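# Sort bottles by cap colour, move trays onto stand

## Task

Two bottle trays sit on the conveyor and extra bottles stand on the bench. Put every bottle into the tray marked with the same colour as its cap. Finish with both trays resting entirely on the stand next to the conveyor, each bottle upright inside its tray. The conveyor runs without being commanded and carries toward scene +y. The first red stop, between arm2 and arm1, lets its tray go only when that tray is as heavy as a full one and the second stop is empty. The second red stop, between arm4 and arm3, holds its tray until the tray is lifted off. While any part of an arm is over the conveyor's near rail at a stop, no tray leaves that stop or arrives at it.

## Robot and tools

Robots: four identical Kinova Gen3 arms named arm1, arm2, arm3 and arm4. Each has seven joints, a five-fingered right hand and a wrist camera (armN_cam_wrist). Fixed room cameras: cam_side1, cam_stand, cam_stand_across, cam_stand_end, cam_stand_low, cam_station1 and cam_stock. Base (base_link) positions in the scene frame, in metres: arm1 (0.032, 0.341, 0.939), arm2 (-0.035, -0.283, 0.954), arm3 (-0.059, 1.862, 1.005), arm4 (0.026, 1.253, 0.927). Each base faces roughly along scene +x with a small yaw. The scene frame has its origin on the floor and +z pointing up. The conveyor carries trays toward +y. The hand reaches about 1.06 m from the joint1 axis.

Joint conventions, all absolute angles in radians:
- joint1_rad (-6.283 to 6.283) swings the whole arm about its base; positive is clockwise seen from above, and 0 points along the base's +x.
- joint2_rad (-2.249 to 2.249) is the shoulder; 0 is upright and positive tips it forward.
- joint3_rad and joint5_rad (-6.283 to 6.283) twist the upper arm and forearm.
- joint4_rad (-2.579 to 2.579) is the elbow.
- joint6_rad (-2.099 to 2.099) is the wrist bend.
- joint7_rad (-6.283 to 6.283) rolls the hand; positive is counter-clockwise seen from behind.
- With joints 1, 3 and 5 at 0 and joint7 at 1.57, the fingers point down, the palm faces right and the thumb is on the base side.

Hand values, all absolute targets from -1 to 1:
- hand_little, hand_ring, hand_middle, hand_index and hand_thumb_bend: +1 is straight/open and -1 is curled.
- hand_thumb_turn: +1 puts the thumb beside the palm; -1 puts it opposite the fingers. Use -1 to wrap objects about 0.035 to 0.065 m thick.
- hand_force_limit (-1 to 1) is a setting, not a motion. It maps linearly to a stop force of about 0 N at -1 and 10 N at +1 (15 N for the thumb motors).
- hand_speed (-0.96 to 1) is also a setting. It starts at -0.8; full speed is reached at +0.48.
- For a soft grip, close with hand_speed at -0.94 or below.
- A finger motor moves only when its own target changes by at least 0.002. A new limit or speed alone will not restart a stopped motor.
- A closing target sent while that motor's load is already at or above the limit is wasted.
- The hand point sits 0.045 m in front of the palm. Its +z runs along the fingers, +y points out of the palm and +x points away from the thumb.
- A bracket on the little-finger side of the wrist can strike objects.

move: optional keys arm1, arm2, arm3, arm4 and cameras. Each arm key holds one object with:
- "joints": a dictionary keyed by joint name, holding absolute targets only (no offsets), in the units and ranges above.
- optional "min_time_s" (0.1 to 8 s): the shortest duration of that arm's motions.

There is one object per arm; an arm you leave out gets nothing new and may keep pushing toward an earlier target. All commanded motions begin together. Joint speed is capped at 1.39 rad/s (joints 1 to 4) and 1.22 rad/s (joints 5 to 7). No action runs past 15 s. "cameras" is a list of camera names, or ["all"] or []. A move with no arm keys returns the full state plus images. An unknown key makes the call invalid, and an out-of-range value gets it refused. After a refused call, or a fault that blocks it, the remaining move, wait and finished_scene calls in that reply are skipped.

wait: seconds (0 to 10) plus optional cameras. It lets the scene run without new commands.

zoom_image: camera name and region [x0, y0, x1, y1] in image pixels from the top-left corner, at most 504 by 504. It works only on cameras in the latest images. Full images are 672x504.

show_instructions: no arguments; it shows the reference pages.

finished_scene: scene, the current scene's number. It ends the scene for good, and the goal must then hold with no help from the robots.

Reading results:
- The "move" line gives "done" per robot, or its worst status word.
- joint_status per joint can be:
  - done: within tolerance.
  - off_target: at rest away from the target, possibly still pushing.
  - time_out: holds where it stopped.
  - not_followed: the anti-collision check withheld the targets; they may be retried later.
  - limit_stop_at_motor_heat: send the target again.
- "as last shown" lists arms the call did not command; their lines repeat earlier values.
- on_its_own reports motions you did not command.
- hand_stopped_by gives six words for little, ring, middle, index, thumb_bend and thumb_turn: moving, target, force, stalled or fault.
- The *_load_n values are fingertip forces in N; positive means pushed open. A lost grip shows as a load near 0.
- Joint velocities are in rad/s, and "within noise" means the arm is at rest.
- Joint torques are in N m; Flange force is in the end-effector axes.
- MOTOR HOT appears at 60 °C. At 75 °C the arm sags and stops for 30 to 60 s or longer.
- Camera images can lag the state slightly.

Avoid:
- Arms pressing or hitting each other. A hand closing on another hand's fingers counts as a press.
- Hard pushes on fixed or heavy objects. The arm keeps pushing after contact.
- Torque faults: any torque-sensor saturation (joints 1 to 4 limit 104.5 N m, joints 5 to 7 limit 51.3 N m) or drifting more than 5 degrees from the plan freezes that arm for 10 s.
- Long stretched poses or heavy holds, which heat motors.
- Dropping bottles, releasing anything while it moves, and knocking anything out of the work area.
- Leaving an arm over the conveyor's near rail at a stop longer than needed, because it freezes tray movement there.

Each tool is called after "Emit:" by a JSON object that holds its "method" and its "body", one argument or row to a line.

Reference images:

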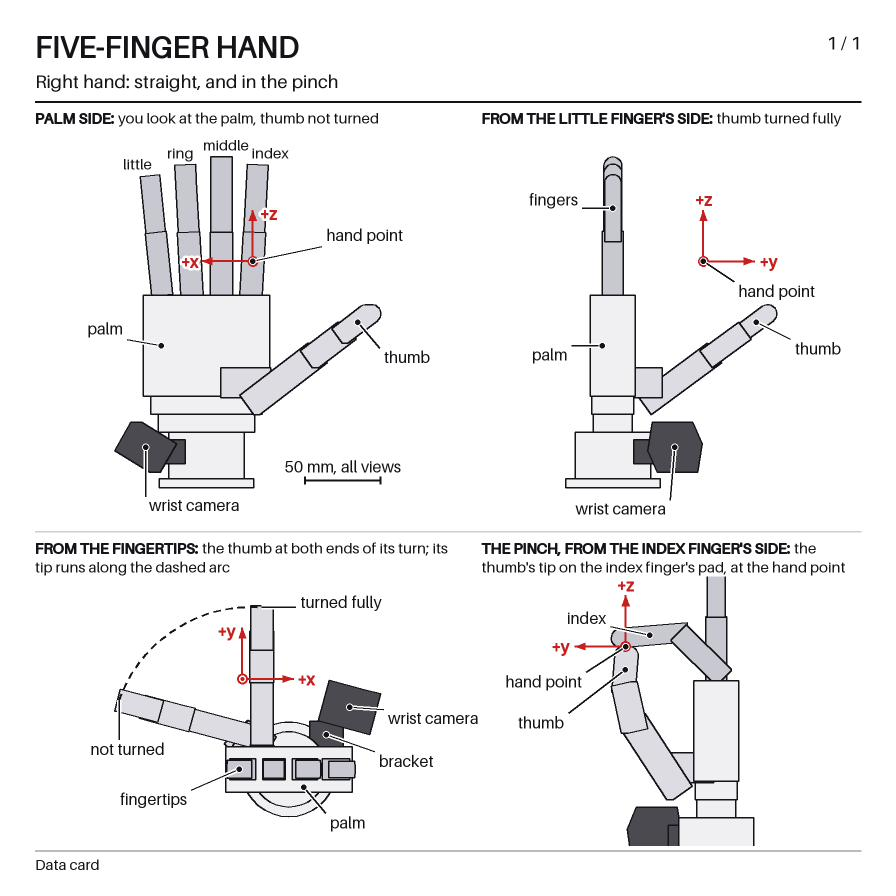

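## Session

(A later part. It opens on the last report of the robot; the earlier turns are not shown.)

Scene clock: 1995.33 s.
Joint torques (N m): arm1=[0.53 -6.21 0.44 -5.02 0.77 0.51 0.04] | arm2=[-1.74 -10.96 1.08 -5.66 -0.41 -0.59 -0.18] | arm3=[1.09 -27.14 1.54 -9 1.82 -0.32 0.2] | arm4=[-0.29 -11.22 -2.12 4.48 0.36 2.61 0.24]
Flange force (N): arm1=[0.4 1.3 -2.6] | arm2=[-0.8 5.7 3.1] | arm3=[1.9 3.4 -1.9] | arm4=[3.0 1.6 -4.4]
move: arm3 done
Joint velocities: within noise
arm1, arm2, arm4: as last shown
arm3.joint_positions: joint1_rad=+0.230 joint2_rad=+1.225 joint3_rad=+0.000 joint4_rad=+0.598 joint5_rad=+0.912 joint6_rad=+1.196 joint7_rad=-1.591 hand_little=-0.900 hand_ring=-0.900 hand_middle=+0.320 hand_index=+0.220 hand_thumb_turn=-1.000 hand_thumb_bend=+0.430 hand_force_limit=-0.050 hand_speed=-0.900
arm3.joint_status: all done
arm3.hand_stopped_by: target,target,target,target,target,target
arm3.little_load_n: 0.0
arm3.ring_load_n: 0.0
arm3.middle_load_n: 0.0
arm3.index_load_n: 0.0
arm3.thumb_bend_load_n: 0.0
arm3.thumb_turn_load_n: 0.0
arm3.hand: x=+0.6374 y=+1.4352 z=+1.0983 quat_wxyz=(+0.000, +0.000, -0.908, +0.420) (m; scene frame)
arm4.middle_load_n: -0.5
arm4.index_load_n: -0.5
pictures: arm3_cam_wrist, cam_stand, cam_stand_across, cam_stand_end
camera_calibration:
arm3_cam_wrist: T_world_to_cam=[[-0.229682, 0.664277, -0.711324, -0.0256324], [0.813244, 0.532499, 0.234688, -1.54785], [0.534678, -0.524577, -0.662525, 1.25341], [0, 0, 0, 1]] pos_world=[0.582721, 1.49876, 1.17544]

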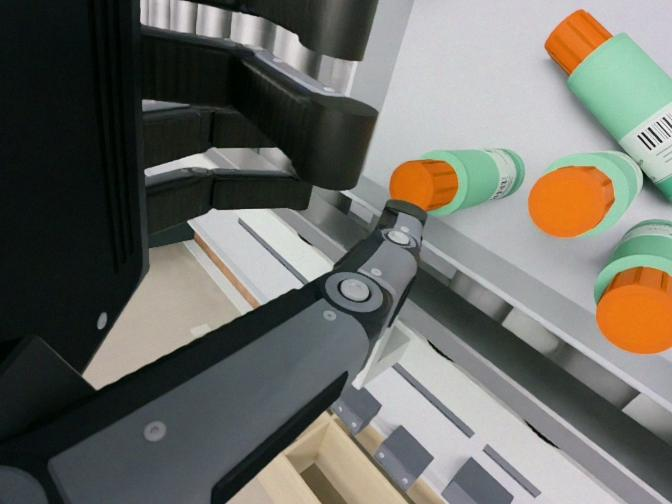

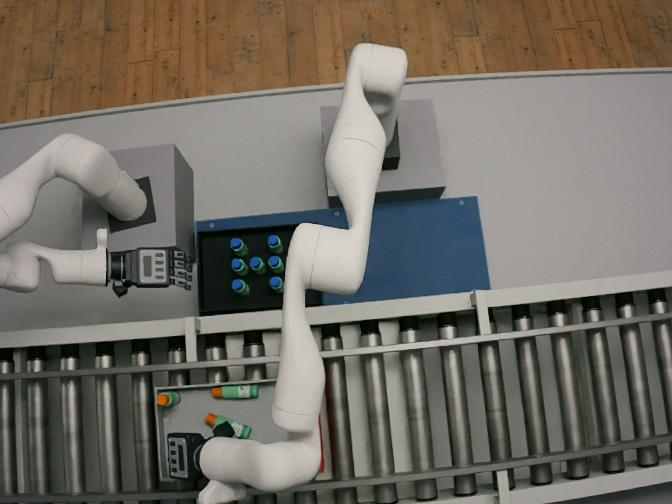

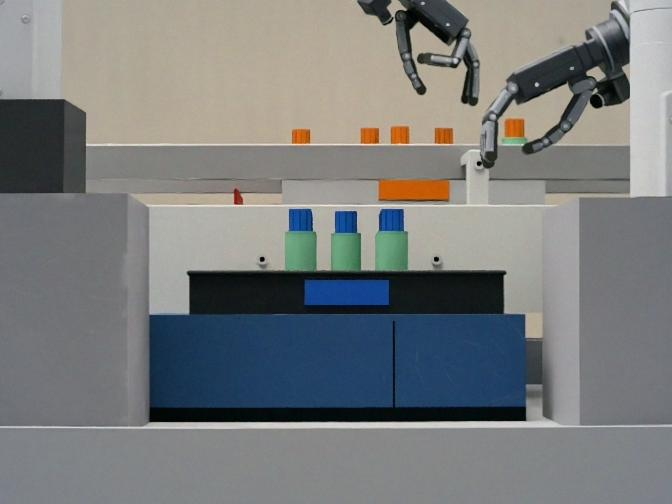

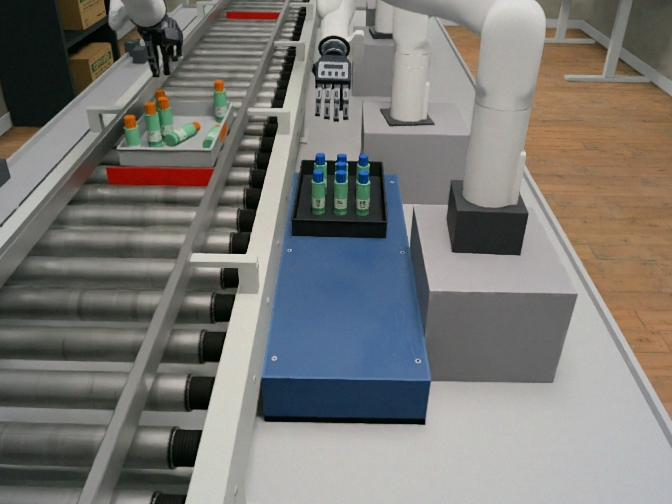

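Emit:
{"method": "move", "body": {
  "arm3": {"joints": {"joint1_rad": 0.2394, "joint2_rad": 1.3298, "joint3_rad": 0, "joint4_rad": 0.5465, "joint5_rad": 0.9302, "joint6_rad": 1.1573, "joint7_rad": -1.6313}, "min_time_s": 2.2},
  "cameras": ["cam_stand_across", "arm3_cam_wrist", "cam_stand_end"]
}}

Emit:
{"method": "zoom_image", "body": {
  "camera": "cam_stand_across",
  "region": [360, 60, 540, 180]
}}

Emit:
{"method": "zoom_image", "body": {
  "camera": "cam_stand_end",
  "region": [90, 20, 310, 180]
}}

Scene clock: 2015.33 s.
Joint torques (N m): arm1=[0.53 -6.27 0.38 -5.03 0.79 0.48 0.01] | arm2=[-1.76 -10.98 1.07 -5.64 -0.41 -0.64 -0.19] | arm3=[1.12 -27.67 1.58 -8.82 1.79 -0.3 0.22] | arm4=[-0.34 -11.16 -2.11 4.38 0.4 2.64 0.21]
Flange force (N): arm1=[0.3 1.1 -2.7] | arm2=[-0.7 5.8 3.3] | arm3=[1.3 3.2 -1.9] | arm4=[2.5 1.4 -4.1]
move: arm3 done
Joint velocities: within noise
arm1, arm2, arm4: as last shown
arm3.joint_positions: joint1_rad=+0.239 joint2_rad=+1.330 joint3_rad=+0.000 joint4_rad=+0.547 joint5_rad=+0.930 joint6_rad=+1.157 joint7_rad=-1.631 hand_little=-0.900 hand_ring=-0.900 hand_middle=+0.320 hand_index=+0.220 hand_thumb_turn=-1.000 hand_thumb_bend=+0.430 hand_force_limit=-0.050 hand_speed=-0.900
arm3.joint_status: all done
arm3.hand_stopped_by: target,target,target,target,target,target
arm3.little_load_n: 0.0
arm3.ring_load_n: 0.0
arm3.middle_load_n: 0.0
arm3.index_load_n: 0.0
arm3.thumb_bend_load_n: 0.5
arm3.thumb_turn_load_n: 0.0
arm3.hand: x=+0.6432 y=+1.4273 z=+1.0400 quat_wxyz=(+0.000, +0.000, -0.908, +0.420) (m; scene frame)
arm4.ring_load_n: -0.5
arm4.middle_load_n: 0.0
arm4.index_load_n: 0.0
arm4.thumb_turn_load_n: 0.5
pictures: arm3_cam_wrist, cam_stand_across, cam_stand_end
camera_calibration:
arm3_cam_wrist: T_world_to_cam=[[-0.229719, 0.664314, -0.711277, -0.0605377], [0.813257, 0.532487, 0.234673, -1.53467], [0.534643, -0.524542, -0.66258, 1.20764], [0, 0, 0, 1]] pos_world=[0.588521, 1.49086, 1.11724]

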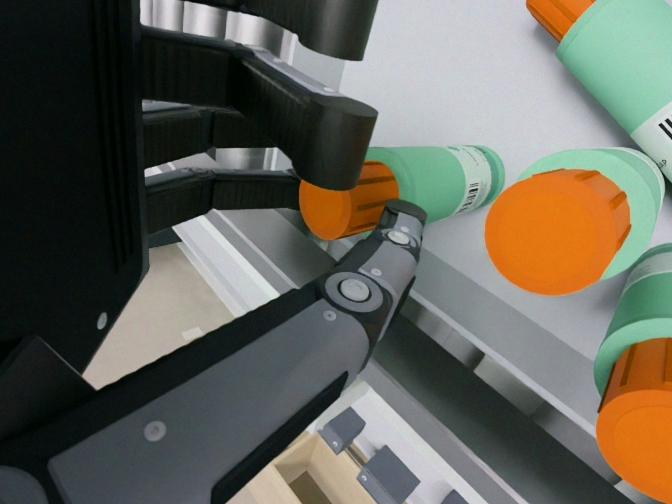

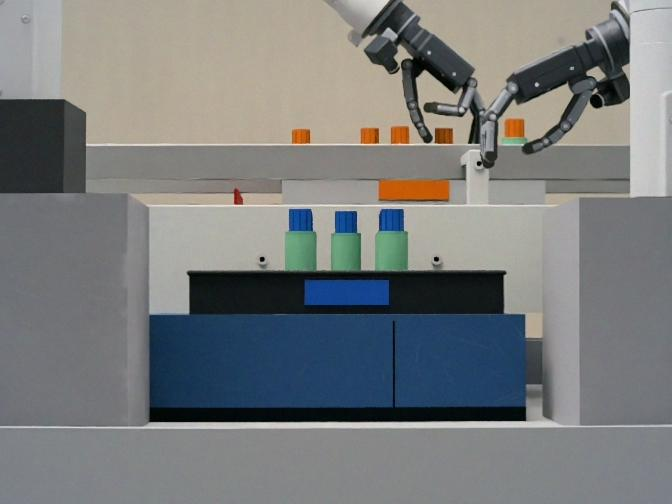

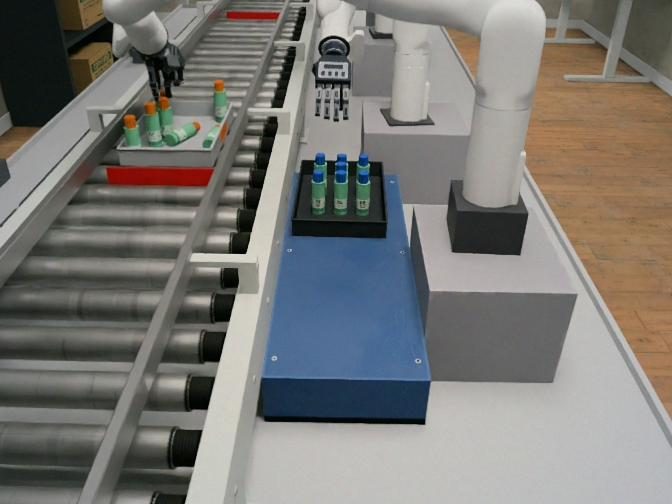

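Scaled by 2.800 from the camera's 672x504 image, which has a finer 960x720 frame.

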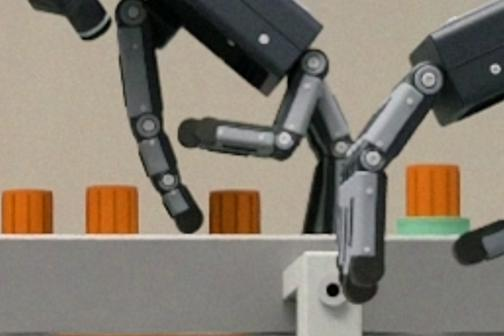

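Scaled by 2.291 from the camera's 672x504 image, which has a finer 960x720 frame.

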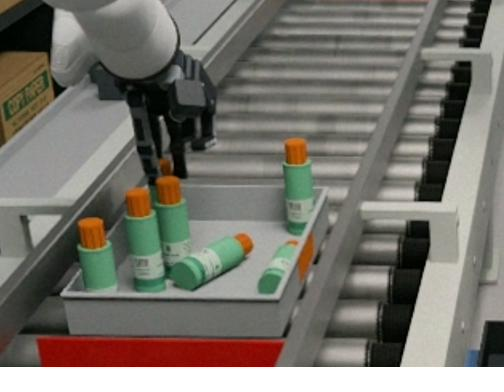

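Emit:
{"method": "move", "body": {
  "arm3": {"joints": {"joint1_rad": 0.2338, "joint2_rad": 1.3273, "joint3_rad": 0, "joint4_rad": 0.5527, "joint5_rad": 0.9312, "joint6_rad": 1.1594, "joint7_rad": -1.6382}, "min_time_s": 1},
  "cameras": []
}}

Emit:
{"method": "move", "body": {
  "arm3": {"joints": {"hand_index": 0.1, "hand_middle": 0.14, "hand_thumb_bend": 0.32, "hand_force_limit": -0.6, "hand_speed": -0.94}},
  "cameras": []
}}

Emit:
{"method": "move", "body": {
  "arm3": {"joints": {"hand_index": -0.15, "hand_middle": -0.1, "hand_thumb_bend": 0.2, "hand_force_limit": -0.55, "hand_speed": -0.95}},
  "cameras": ["arm3_cam_wrist", "cam_stand_across"]
}}

Emit:
{"method": "zoom_image", "body": {
  "camera": "cam_stand_across",
  "region": [360, 60, 540, 180]
}}

Emit:
{"method": "zoom_image", "body": {
  "camera": "arm3_cam_wrist",
  "region": [230, 80, 530, 305]
}}

Scene clock: 2033.83 s.
Joint torques (N m): arm1=[0.54 -6.24 0.4 -5.09 0.76 0.47 0.03] | arm2=[-1.77 -10.92 1.14 -5.65 -0.4 -0.61 -0.24] | arm3=[1.1 -27.58 1.59 -8.77 1.82 -0.26 0.21] | arm4=[-0.37 -11.25 -2.12 4.48 0.38 2.61 0.24]
Flange force (N): arm1=[0.5 1.3 -2.6] | arm2=[-0.9 6.0 3.3] | arm3=[1.3 3.1 -1.9] | arm4=[2.8 1.8 -4.4]
move: arm3 done
Joint velocities: within noise
arm1, arm2, arm4: as last shown
arm2.ring_load_n: 0.5
arm2.middle_load_n: 0.5
arm3.joint_positions: joint1_rad=+0.234 joint2_rad=+1.327 joint3_rad=+0.000 joint4_rad=+0.553 joint5_rad=+0.931 joint6_rad=+1.159 joint7_rad=-1.638 hand_little=-0.900 hand_ring=-0.900 hand_middle=+0.320 hand_index=+0.220 hand_thumb_turn=-1.000 hand_thumb_bend=+0.430 hand_force_limit=-0.050 hand_speed=-0.900
arm3.joint_status: all done
arm3.hand_stopped_by: target,target,target,target,target,target
arm3.little_load_n: 0.0
arm3.ring_load_n: 0.0
arm3.middle_load_n: 0.0
arm3.index_load_n: 0.0
arm3.thumb_bend_load_n: 0.0
arm3.thumb_turn_load_n: 0.0
arm3.hand: x=+0.6438 y=+1.4312 z=+1.0399 quat_wxyz=(+0.000, +0.000, -0.908, +0.420) (m; scene frame)
arm4.thumb_turn_load_n: 0.0
pictures: none
No camera images: "cameras" was empty.

Scene clock: 2035.57 s.
Joint torques (N m): arm1=[0.54 -6.21 0.35 -5.06 0.84 0.49 0.03] | arm2=[-1.76 -11.03 1.03 -5.74 -0.4 -0.62 -0.24] | arm3=[1.11 -27.61 1.53 -8.72 1.79 -0.29 0.22] | arm4=[-0.33 -11.25 -2.12 4.33 0.38 2.67 0.27]
Flange force (N): arm1=[0.5 1.2 -2.8] | arm2=[-0.9 6.2 3.4] | arm3=[0.7 3.0 -1.8] | arm4=[2.5 1.6 -4.1]
move: arm3 done
Joint velocities: within noise
arm1, arm2, arm4: as last shown
arm2.middle_load_n: 0.0
arm3.joint_positions: joint1_rad=+0.234 joint2_rad=+1.327 joint3_rad=+0.000 joint4_rad=+0.553 joint5_rad=+0.931 joint6_rad=+1.159 joint7_rad=-1.638 hand_little=-0.900 hand_ring=-0.900 hand_middle=+0.140 hand_index=+0.100 hand_thumb_turn=-1.000 hand_thumb_bend=+0.320 hand_force_limit=-0.600 hand_speed=-0.940
arm3.joint_status: all done
arm3.hand_stopped_by: target,target,target,target,target,target
arm3.little_load_n: 0.0
arm3.ring_load_n: 0.0
arm3.middle_load_n: 0.0
arm3.index_load_n: 0.0
arm3.thumb_bend_load_n: 0.0
arm3.thumb_turn_load_n: 0.0
arm3.hand: x=+0.6438 y=+1.4312 z=+1.0399 quat_wxyz=(+0.000, +0.000, -0.908, +0.420) (m; scene frame)
arm4.ring_load_n: 0.0
pictures: none
No camera images: "cameras" was empty.

Scene clock: 2036.93 s.
Joint torques (N m): arm1=[0.43 -6.24 0.33 -5.09 0.74 0.49 0.09] | arm2=[-1.75 -11.02 1.08 -5.66 -0.44 -0.61 -0.19] | arm3=[0.95 -26.84 1.27 -8.31 1.54 -0.17 0.27] | arm4=[-0.29 -11.19 -2.06 4.34 0.44 2.63 0.27]
Flange force (N): arm1=[0.6 1.3 -2.1] | arm2=[-0.6 5.8 3.2] | arm3=[1.0 2.2 -2.1] | arm4=[2.7 1.3 -3.8]
move: arm3 off_target
Joint velocities: within noise
arm1, arm2, arm4: as last shown
arm2.ring_load_n: 0.0
arm2.thumb_turn_load_n: 0.5
arm3.joint_positions: joint1_rad=+0.234 joint2_rad=+1.327 joint3_rad=+0.000 joint4_rad=+0.553 joint5_rad=+0.931 joint6_rad=+1.159 joint7_rad=-1.638 hand_little=-0.900 hand_ring=-0.900 hand_middle=+0.085 hand_index=-0.041 hand_thumb_turn=-1.000 hand_thumb_bend=+0.274 hand_force_limit=-0.550 hand_speed=-0.950
arm3.joint_status: hand_middle off_target (ended at +0.085, target -0.100); hand_index off_target (ended at -0.041, target -0.150); hand_thumb_bend off_target (ended at +0.274, target +0.200); the others done
arm3.hand_stopped_by: target,target,force,force,force,target
arm3.little_load_n: 0.0
arm3.ring_load_n: 0.0
arm3.middle_load_n: 3.0
arm3.index_load_n: 2.5
arm3.thumb_bend_load_n: 4.5
arm3.thumb_turn_load_n: -0.5
arm3.hand: x=+0.6439 y=+1.4312 z=+1.0400 quat_wxyz=(+0.000, +0.000, -0.908, +0.420) (m; scene frame)
arm4.index_load_n: -0.5
pictures: arm3_cam_wrist, cam_stand_across
camera_calibration:
arm3_cam_wrist: T_world_to_cam=[[-0.229665, 0.664349, -0.711262, -0.0631632], [0.813272, 0.532443, 0.23472, -1.53721], [0.534643, -0.524542, -0.66258, 1.20929], [0, 0, 0, 1]] pos_world=[0.589121, 1.49476, 1.11714]

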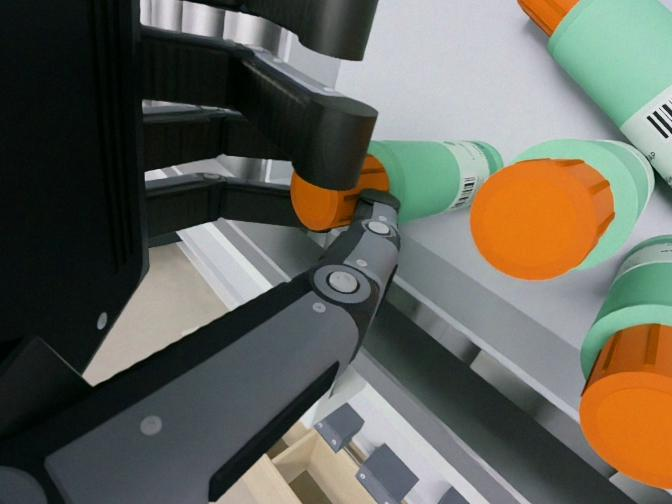

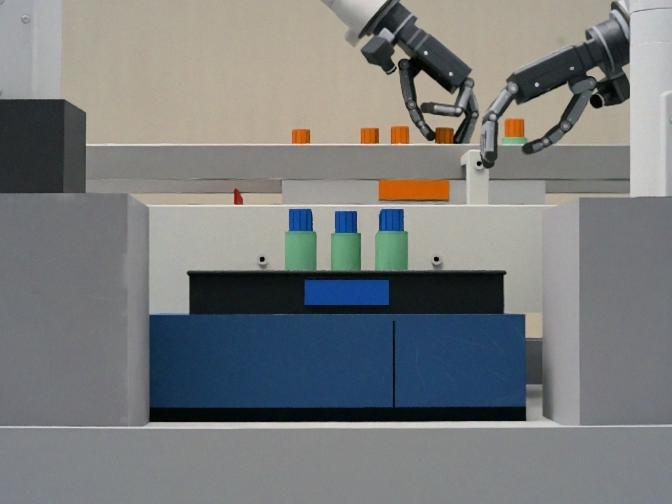

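Scaled by 2.800 from the camera's 672x504 image, which has a finer 960x720 frame.

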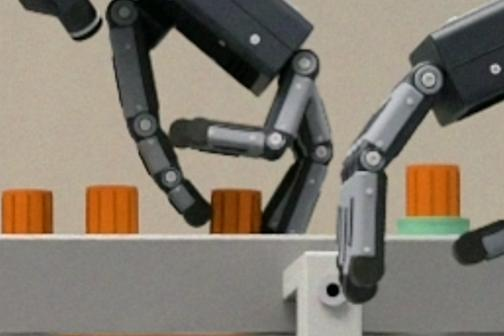

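Scaled by 1.680 from the camera's 672x504 image, which has a finer 960x720 frame.

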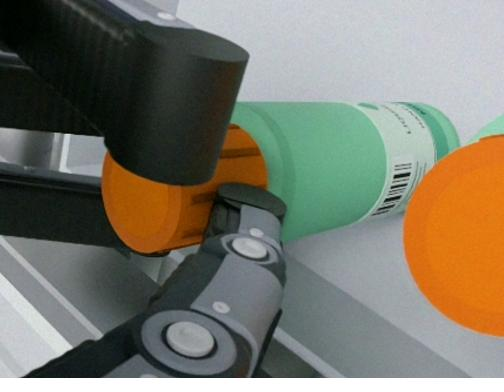

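Emit:
{"method": "move", "body": {
  "arm3": {"joints": {"hand_index": -0.25, "hand_middle": -0.2, "hand_thumb_bend": 0.1, "hand_force_limit": -0.05, "hand_speed": -0.95}},
  "cameras": []
}}

Emit:
{"method": "move", "body": {
  "arm3": {"joints": {"joint1_rad": 0.2335, "joint2_rad": 1.2886, "joint3_rad": 0, "joint4_rad": 0.5441, "joint5_rad": 0.9154, "joint6_rad": 1.1881, "joint7_rad": -1.5974}, "min_time_s": 2},
  "cameras": ["arm3_cam_wrist", "cam_stand_across"]
}}

Scene clock: 2052.57 s.
Joint torques (N m): arm1=[0.51 -6.2 0.36 -5.06 0.79 0.48 0.07] | arm2=[-1.83 -11.03 1.08 -5.71 -0.37 -0.63 -0.21] | arm3=[0.86 -25.54 0.94 -7.59 1.14 -0.13 0.38] | arm4=[-0.4 -11.19 -2.05 4.43 0.34 2.57 0.19]
Flange force (N): arm1=[0.6 1.3 -2.6] | arm2=[-0.8 6.2 3.5] | arm3=[0.7 0.9 -2.9] | arm4=[2.6 1.7 -4.5]
move: arm3 off_target
Joint velocities: within noise
arm1.joint_positions: joint1_rad=-1.469 joint2_rad=+0.091 joint3_rad=+0.000 joint4_rad=+2.366 joint5_rad=+0.834 joint6_rad=+0.886 joint7_rad=-2.187 hand_little=-0.900 hand_ring=-0.900 hand_middle=+0.320 hand_index=+0.228 hand_thumb_turn=-1.000 hand_thumb_bend=+0.430 hand_force_limit=+0.200 hand_speed=-0.900
arm1.joint_status: not commanded
arm1.hand_stopped_by: target,target,target,target,target,target
arm1.little_load_n: 0.0
arm1.ring_load_n: 0.0
arm1.middle_load_n: 0.0
arm1.index_load_n: -0.5
arm1.thumb_bend_load_n: 0.0
arm1.thumb_turn_load_n: 0.0
arm1.hand: x=+0.1914 y=+0.6093 z=+1.1002 quat_wxyz=(-0.211, +0.675, -0.675, +0.210) (m; scene frame)
arm2.joint_positions: joint1_rad=+1.152 joint2_rad=+0.279 joint3_rad=+0.000 joint4_rad=+2.205 joint5_rad=+2.148 joint6_rad=-0.704 joint7_rad=-1.104 hand_little=-0.900 hand_ring=-0.900 hand_middle=+0.320 hand_index=+0.200 hand_thumb_turn=-1.000 hand_thumb_bend=+0.430 hand_force_limit=+0.200 hand_speed=-0.900
arm2.joint_status: not commanded
arm2.hand_stopped_by: target,target,target,target,target,target
arm2.little_load_n: 0.0
arm2.ring_load_n: 0.0
arm2.middle_load_n: 0.0
arm2.index_load_n: 0.0
arm2.thumb_bend_load_n: 0.0
arm2.thumb_turn_load_n: 0.0
arm2.hand: x=+0.1786 y=-0.5492 z=+1.1000 quat_wxyz=(-0.206, +0.677, -0.673, +0.217) (m; scene frame)
arm3.joint_positions: joint1_rad=+0.234 joint2_rad=+1.327 joint3_rad=+0.000 joint4_rad=+0.553 joint5_rad=+0.931 joint6_rad=+1.159 joint7_rad=-1.638 hand_little=-0.900 hand_ring=-0.900 hand_middle=+0.078 hand_index=-0.077 hand_thumb_turn=-1.000 hand_thumb_bend=+0.269 hand_force_limit=-0.050 hand_speed=-0.950
arm3.joint_status: hand_middle off_target (ended at +0.078, target -0.200); hand_index off_target (ended at -0.077, target -0.250); hand_thumb_bend off_target (ended at +0.269, target +0.100); the others done
arm3.hand_stopped_by: target,target,force,force,force,target
arm3.little_load_n: 0.0
arm3.ring_load_n: 0.5
arm3.middle_load_n: 4.0
arm3.index_load_n: 5.0
arm3.thumb_bend_load_n: 8.0
arm3.thumb_turn_load_n: -1.0
arm3.hand: x=+0.6438 y=+1.4312 z=+1.0399 quat_wxyz=(+0.000, +0.000, -0.908, +0.420) (m; scene frame)
arm4.joint_positions: joint1_rad=+0.659 joint2_rad=+0.895 joint3_rad=+0.000 joint4_rad=+2.530 joint5_rad=-1.206 joint6_rad=+1.014 joint7_rad=-2.849 hand_little=+0.200 hand_ring=+0.200 hand_middle=+0.200 hand_index=+0.200 hand_thumb_turn=-1.000 hand_thumb_bend=+0.050 hand_force_limit=+0.300 hand_speed=-0.920
arm4.joint_status: not commanded
arm4.hand_stopped_by: target,target,target,target,target,target
arm4.little_load_n: -0.5
arm4.ring_load_n: 0.0
arm4.middle_load_n: 0.0
arm4.index_load_n: 0.0
arm4.thumb_bend_load_n: 0.0
arm4.thumb_turn_load_n: 0.0
arm4.hand: x=+0.1931 y=+1.3813 z=+0.9846 quat_wxyz=(+0.540, -0.842, -0.003, -0.004) (m; scene frame)
pictures: none
No camera images: "cameras" was empty.

Scene clock: 2054.87 s.
Joint torques (N m): arm1=[0.42 -6.17 0.33 -5.11 0.73 0.5 0.03] | arm2=[-1.78 -10.98 1.1 -5.67 -0.36 -0.57 -0.19] | arm3=[1.03 -28.15 1.7 -9.18 1.95 -0.35 0.2] | arm4=[-0.3 -11.21 -2 4.45 0.39 2.61 0.24]
Flange force (N): arm1=[0.8 0.9 -2.3] | arm2=[-0.8 5.9 3.3] | arm3=no reading | arm4=[3.0 1.5 -4.0]
move: arm3 done
Joint velocities: within noise
arm1, arm2, arm4: as last shown
arm1.index_load_n: 0.0
arm3.joint_positions: joint1_rad=+0.234 joint2_rad=+1.289 joint3_rad=+0.000 joint4_rad=+0.544 joint5_rad=+0.915 joint6_rad=+1.188 joint7_rad=-1.597 hand_little=-0.900 hand_ring=-0.900 hand_middle=+0.077 hand_index=-0.077 hand_thumb_turn=-1.000 hand_thumb_bend=+0.269 hand_force_limit=-0.050 hand_speed=-0.950
arm3.joint_status: all done
arm3.hand_stopped_by: target,target,force,force,force,target
arm3.little_load_n: 0.0
arm3.ring_load_n: 0.0
arm3.middle_load_n: 2.0
arm3.index_load_n: 4.0
arm3.thumb_bend_load_n: 4.5
arm3.thumb_turn_load_n: -1.5
arm3.hand: x=+0.6439 y=+1.4312 z=+1.0699 quat_wxyz=(+0.000, +0.000, -0.908, +0.420) (m; scene frame)
arm4.little_load_n: 0.0
arm4.middle_load_n: -0.5
pictures: arm3_cam_wrist, cam_stand_across
camera_calibration:
arm3_cam_wrist: T_world_to_cam=[[-0.229777, 0.664277, -0.711294, -0.0416146], [0.81324, 0.532534, 0.234623, -1.54426], [0.534643, -0.524542, -0.662581, 1.22917], [0, 0, 0, 1]] pos_world=[0.589122, 1.49476, 1.14714]

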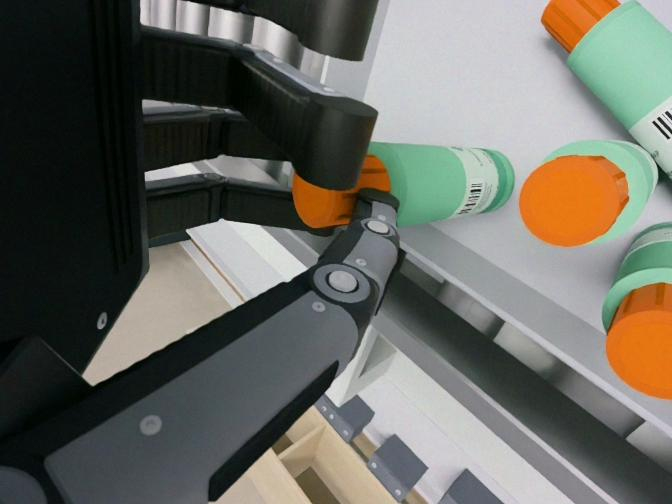

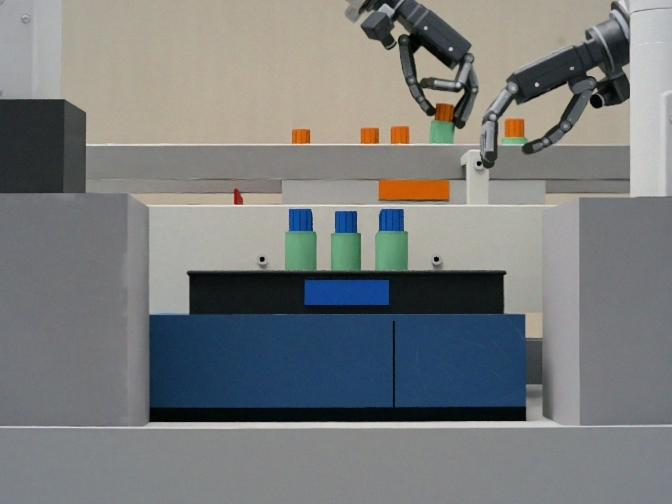

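Emit:
{"method": "move", "body": {
  "arm3": {"joints": {"joint1_rad": 0.2351, "joint2_rad": 1.3615, "joint3_rad": 0, "joint4_rad": 0.3741, "joint5_rad": 0.8873, "joint6_rad": 1.2472, "joint7_rad": -1.5152}, "min_time_s": 2.5},
  "cameras": ["arm3_cam_wrist", "cam_stand_across"]
}}

Scene clock: 2092.97 s.
Joint torques (N m): arm1=[0.49 -6.2 0.36 -5.03 0.75 0.48 0.05] | arm2=[-1.78 -10.98 1.05 -5.66 -0.41 -0.6 -0.22] | arm3=[1.12 -28.62 1.74 -9.27 2.05 -0.53 0.22] | arm4=[-0.44 -11.23 -2.1 4.44 0.42 2.59 0.28]
Flange force (N): arm1=[0.5 1.1 -2.5] | arm2=[-0.7 6.0 3.2] | arm3=no reading | arm4=[2.8 1.7 -4.4]
move: arm3 done
Joint velocities: within noise
arm1, arm2, arm4: as last shown
arm1.ring_load_n: 0.5
arm2.middle_load_n: -0.5
arm3.joint_positions: joint1_rad=+0.235 joint2_rad=+1.361 joint3_rad=+0.000 joint4_rad=+0.374 joint5_rad=+0.887 joint6_rad=+1.247 joint7_rad=-1.515 hand_little=-0.900 hand_ring=-0.900 hand_middle=+0.077 hand_index=-0.077 hand_thumb_turn=-1.000 hand_thumb_bend=+0.269 hand_force_limit=-0.050 hand_speed=-0.950
arm3.joint_status: all done
arm3.hand_stopped_by: target,target,force,force,force,target
arm3.little_load_n: 0.0
arm3.ring_load_n: 0.0
arm3.middle_load_n: 2.0
arm3.index_load_n: 4.0
arm3.thumb_bend_load_n: 4.5
arm3.thumb_turn_load_n: -1.5
arm3.hand: x=+0.6569 y=+1.4262 z=+1.0700 quat_wxyz=(+0.000, +0.000, -0.908, +0.420) (m; scene frame)
arm4.middle_load_n: 0.0
arm4.thumb_bend_load_n: 0.5
arm4.thumb_turn_load_n: 0.5
pictures: arm3_cam_wrist, cam_stand_across
camera_calibration:
arm3_cam_wrist: T_world_to_cam=[[-0.229682, 0.664277, -0.711324, -0.0352574], [0.813244, 0.532499, 0.234688, -1.55221], [0.534678, -0.524577, -0.662525, 1.21963], [0, 0, 0, 1]] pos_world=[0.602121, 1.48976, 1.14724]

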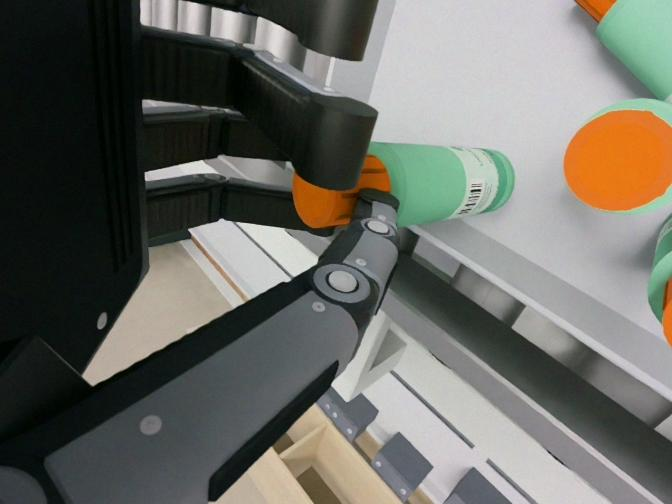

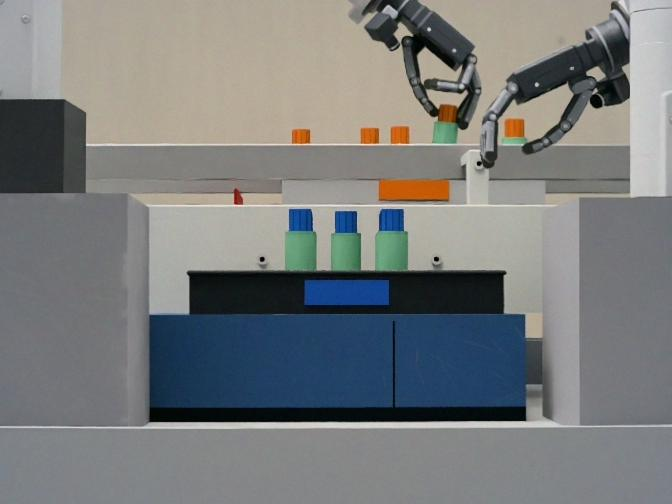

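Emit:
{"method": "move", "body": {
  "arm3": {"joints": {"joint1_rad": 0.2354, "joint2_rad": 1.3955, "joint3_rad": 0, "joint4_rad": 0.386, "joint5_rad": 0.8999, "joint6_rad": 1.2183, "joint7_rad": -1.553}, "min_time_s": 2.5},
  "cameras": ["arm3_cam_wrist", "cam_stand_across", "cam_stand"]
}}

Emit:
{"method": "zoom_image", "body": {
  "camera": "cam_stand_across",
  "region": [360, 60, 540, 180]
}}

Scene clock: 2099.13 s.
Joint torques (N m): arm1=[0.52 -6.2 0.43 -5.08 0.74 0.47 0.03] | arm2=[-1.76 -11.05 1.12 -5.6 -0.35 -0.62 -0.26] | arm3=[1.06 -28.67 1.79 -9.27 2 -0.43 0.22] | arm4=[-0.3 -11.3 -2.14 4.39 0.39 2.62 0.27]
Flange force (N): arm1=[0.6 1.3 -2.6] | arm2=[-0.6 6.2 3.8] | arm3=no reading | arm4=[2.7 1.8 -4.1]
move: arm3 done
Joint velocities: within noise
arm1, arm2, arm4: as last shown
arm1.ring_load_n: 0.0
arm2.middle_load_n: 0.0
arm2.thumb_turn_load_n: -0.5
arm3.joint_positions: joint1_rad=+0.235 joint2_rad=+1.395 joint3_rad=+0.000 joint4_rad=+0.386 joint5_rad=+0.900 joint6_rad=+1.218 joint7_rad=-1.553 hand_little=-0.900 hand_ring=-0.900 hand_middle=+0.077 hand_index=-0.077 hand_thumb_turn=-1.000 hand_thumb_bend=+0.269 hand_force_limit=-0.050 hand_speed=-0.950
arm3.joint_status: all done
arm3.hand_stopped_by: target,target,force,force,force,target
arm3.little_load_n: 0.0
arm3.ring_load_n: 0.0
arm3.middle_load_n: 2.0
arm3.index_load_n: 4.5
arm3.thumb_bend_load_n: 4.5
arm3.thumb_turn_load_n: -1.5
arm3.hand: x=+0.6568 y=+1.4262 z=+1.0418 quat_wxyz=(+0.000, +0.000, -0.908, +0.420) (m; scene frame)
arm4.thumb_bend_load_n: 0.0
arm4.thumb_turn_load_n: 0.0
pictures: arm3_cam_wrist, cam_stand, cam_stand_across
camera_calibration:
arm3_cam_wrist: T_world_to_cam=[[-0.229701, 0.664289, -0.711307, -0.0554129], [0.813327, 0.53242, 0.23458, -1.54538], [0.534543, -0.524642, -0.662581, 1.20112], [0, 0, 0, 1]] pos_world=[0.602121, 1.48976, 1.11894]

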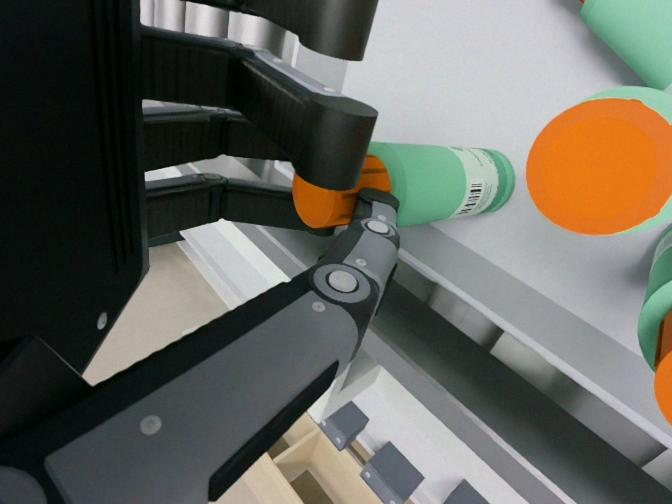

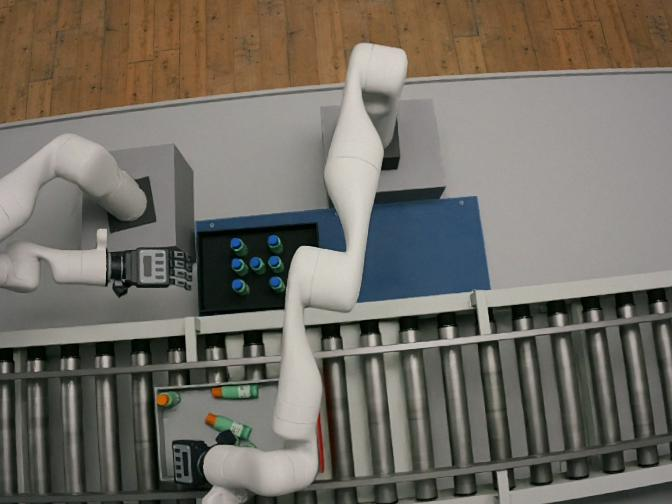

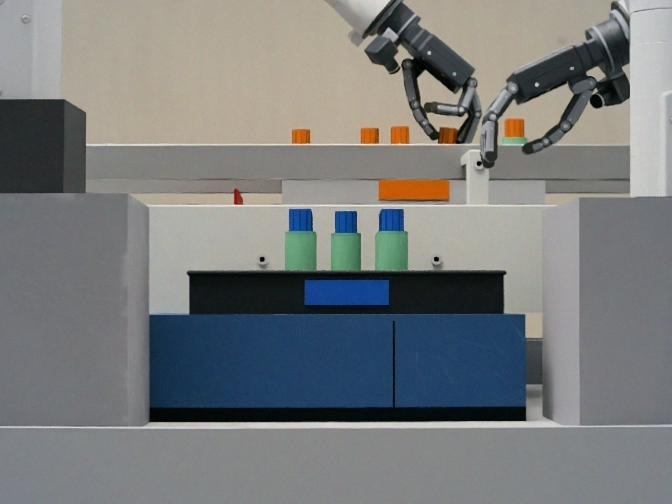

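Scaled by 2.800 from the camera's 672x504 image, which has a finer 960x720 frame.

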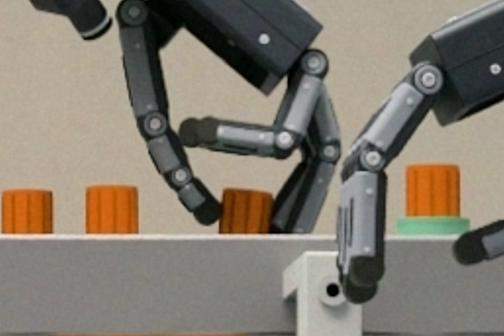

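Emit:
{"method": "move", "body": {
  "arm3": {"joints": {"hand_index": 0.22, "hand_middle": 0.32, "hand_thumb_bend": 0.43, "hand_speed": -0.9}}
}}

Emit:
{"method": "move", "body": {
  "arm3": {"joints": {"joint1_rad": 0.2351, "joint2_rad": 1.3615, "joint3_rad": 0, "joint4_rad": 0.3741, "joint5_rad": 0.8873, "joint6_rad": 1.2472, "joint7_rad": -1.5152}, "min_time_s": 2},
  "cameras": ["arm3_cam_wrist", "cam_stand_across"]
}}

Emit:
{"method": "zoom_image", "body": {
  "camera": "cam_stand_across",
  "region": [360, 60, 540, 180]
}}

Scene clock: 2103.60 s.
Joint torques (N m): arm1=[0.47 -6.24 0.36 -5.15 0.8 0.51 0.07] | arm2=[-1.76 -11.03 1.06 -5.71 -0.44 -0.61 -0.23] | arm3=[1.15 -27.96 1.65 -8.95 1.87 -0.44 0.21] | arm4=[-0.3 -11.25 -2.17 4.33 0.38 2.59 0.29]
Flange force (N): arm1=[0.7 1.3 -2.2] | arm2=[-0.8 6.0 3.3] | arm3=no reading | arm4=[2.7 1.4 -4.4]
move: arm3 done
Joint velocities: within noise
arm1, arm2, arm4: as last shown
arm2.index_load_n: -0.5
arm2.thumb_turn_load_n: 0.0
arm3.joint_positions: joint1_rad=+0.235 joint2_rad=+1.395 joint3_rad=+0.000 joint4_rad=+0.386 joint5_rad=+0.900 joint6_rad=+1.218 joint7_rad=-1.553 hand_little=-0.900 hand_ring=-0.900 hand_middle=+0.320 hand_index=+0.220 hand_thumb_turn=-1.000 hand_thumb_bend=+0.430 hand_force_limit=-0.050 hand_speed=-0.900
arm3.joint_status: all done
arm3.hand_stopped_by: target,target,target,target,target,target
arm3.little_load_n: 0.0
arm3.ring_load_n: 0.0
arm3.middle_load_n: 0.0
arm3.index_load_n: 0.0
arm3.thumb_bend_load_n: 0.0
arm3.thumb_turn_load_n: 0.0
arm3.hand: x=+0.6568 y=+1.4262 z=+1.0418 quat_wxyz=(+0.000, +0.000, -0.908, +0.420) (m; scene frame)
pictures: none

Scene clock: 2105.90 s.
Joint torques (N m): arm1=[0.51 -6.17 0.36 -5.11 0.75 0.49 0.03] | arm2=[-1.74 -10.94 1.11 -5.71 -0.39 -0.59 -0.23] | arm3=[1.09 -28.03 1.63 -9.06 1.86 -0.52 0.18] | arm4=[-0.27 -11.22 -2.08 4.47 0.32 2.64 0.29]
Flange force (N): arm1=[0.7 1.1 -2.5] | arm2=[-1.0 6.0 3.3] | arm3=no reading | arm4=[3.1 1.5 -4.6]
move: arm3 done
Joint velocities: within noise
arm1, arm2, arm4: as last shown
arm2.index_load_n: 0.0
arm3.joint_positions: joint1_rad=+0.235 joint2_rad=+1.362 joint3_rad=+0.000 joint4_rad=+0.374 joint5_rad=+0.887 joint6_rad=+1.247 joint7_rad=-1.515 hand_little=-0.900 hand_ring=-0.900 hand_middle=+0.320 hand_index=+0.220 hand_thumb_turn=-1.000 hand_thumb_bend=+0.430 hand_force_limit=-0.050 hand_speed=-0.900
arm3.joint_status: all done
arm3.hand_stopped_by: target,target,target,target,target,target
arm3.little_load_n: 0.5
arm3.ring_load_n: 0.0
arm3.middle_load_n: 0.0
arm3.index_load_n: 0.0
arm3.thumb_bend_load_n: 0.0
arm3.thumb_turn_load_n: 0.0
arm3.hand: x=+0.6568 y=+1.4262 z=+1.0700 quat_wxyz=(+0.000, +0.000, -0.908, +0.420) (m; scene frame)
pictures: arm3_cam_wrist, cam_stand_across
camera_calibration:
arm3_cam_wrist: T_world_to_cam=[[-0.229832, 0.664242, -0.711309, -0.0352037], [0.813225, 0.532578, 0.234576, -1.55217], [0.534643, -0.524541, -0.662581, 1.2196], [0, 0, 0, 1]] pos_world=[0.602122, 1.48976, 1.14714]

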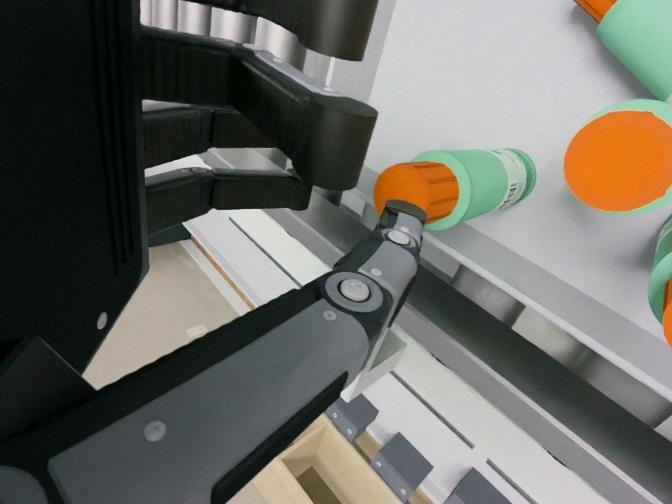

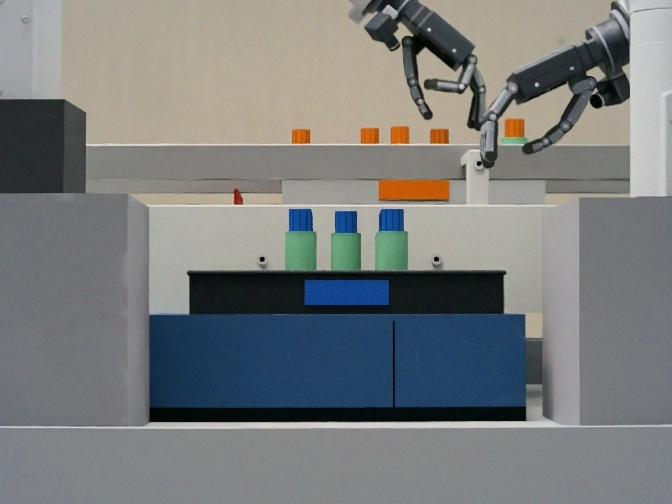

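Scaled by 2.800 from the camera's 672x504 image, which has a finer 960x720 frame.

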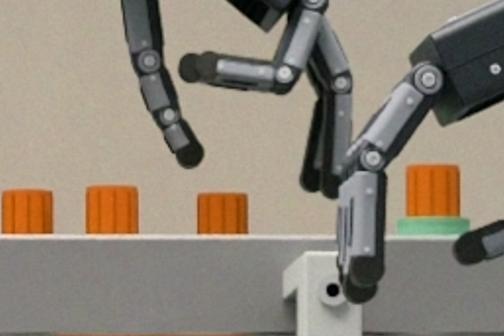

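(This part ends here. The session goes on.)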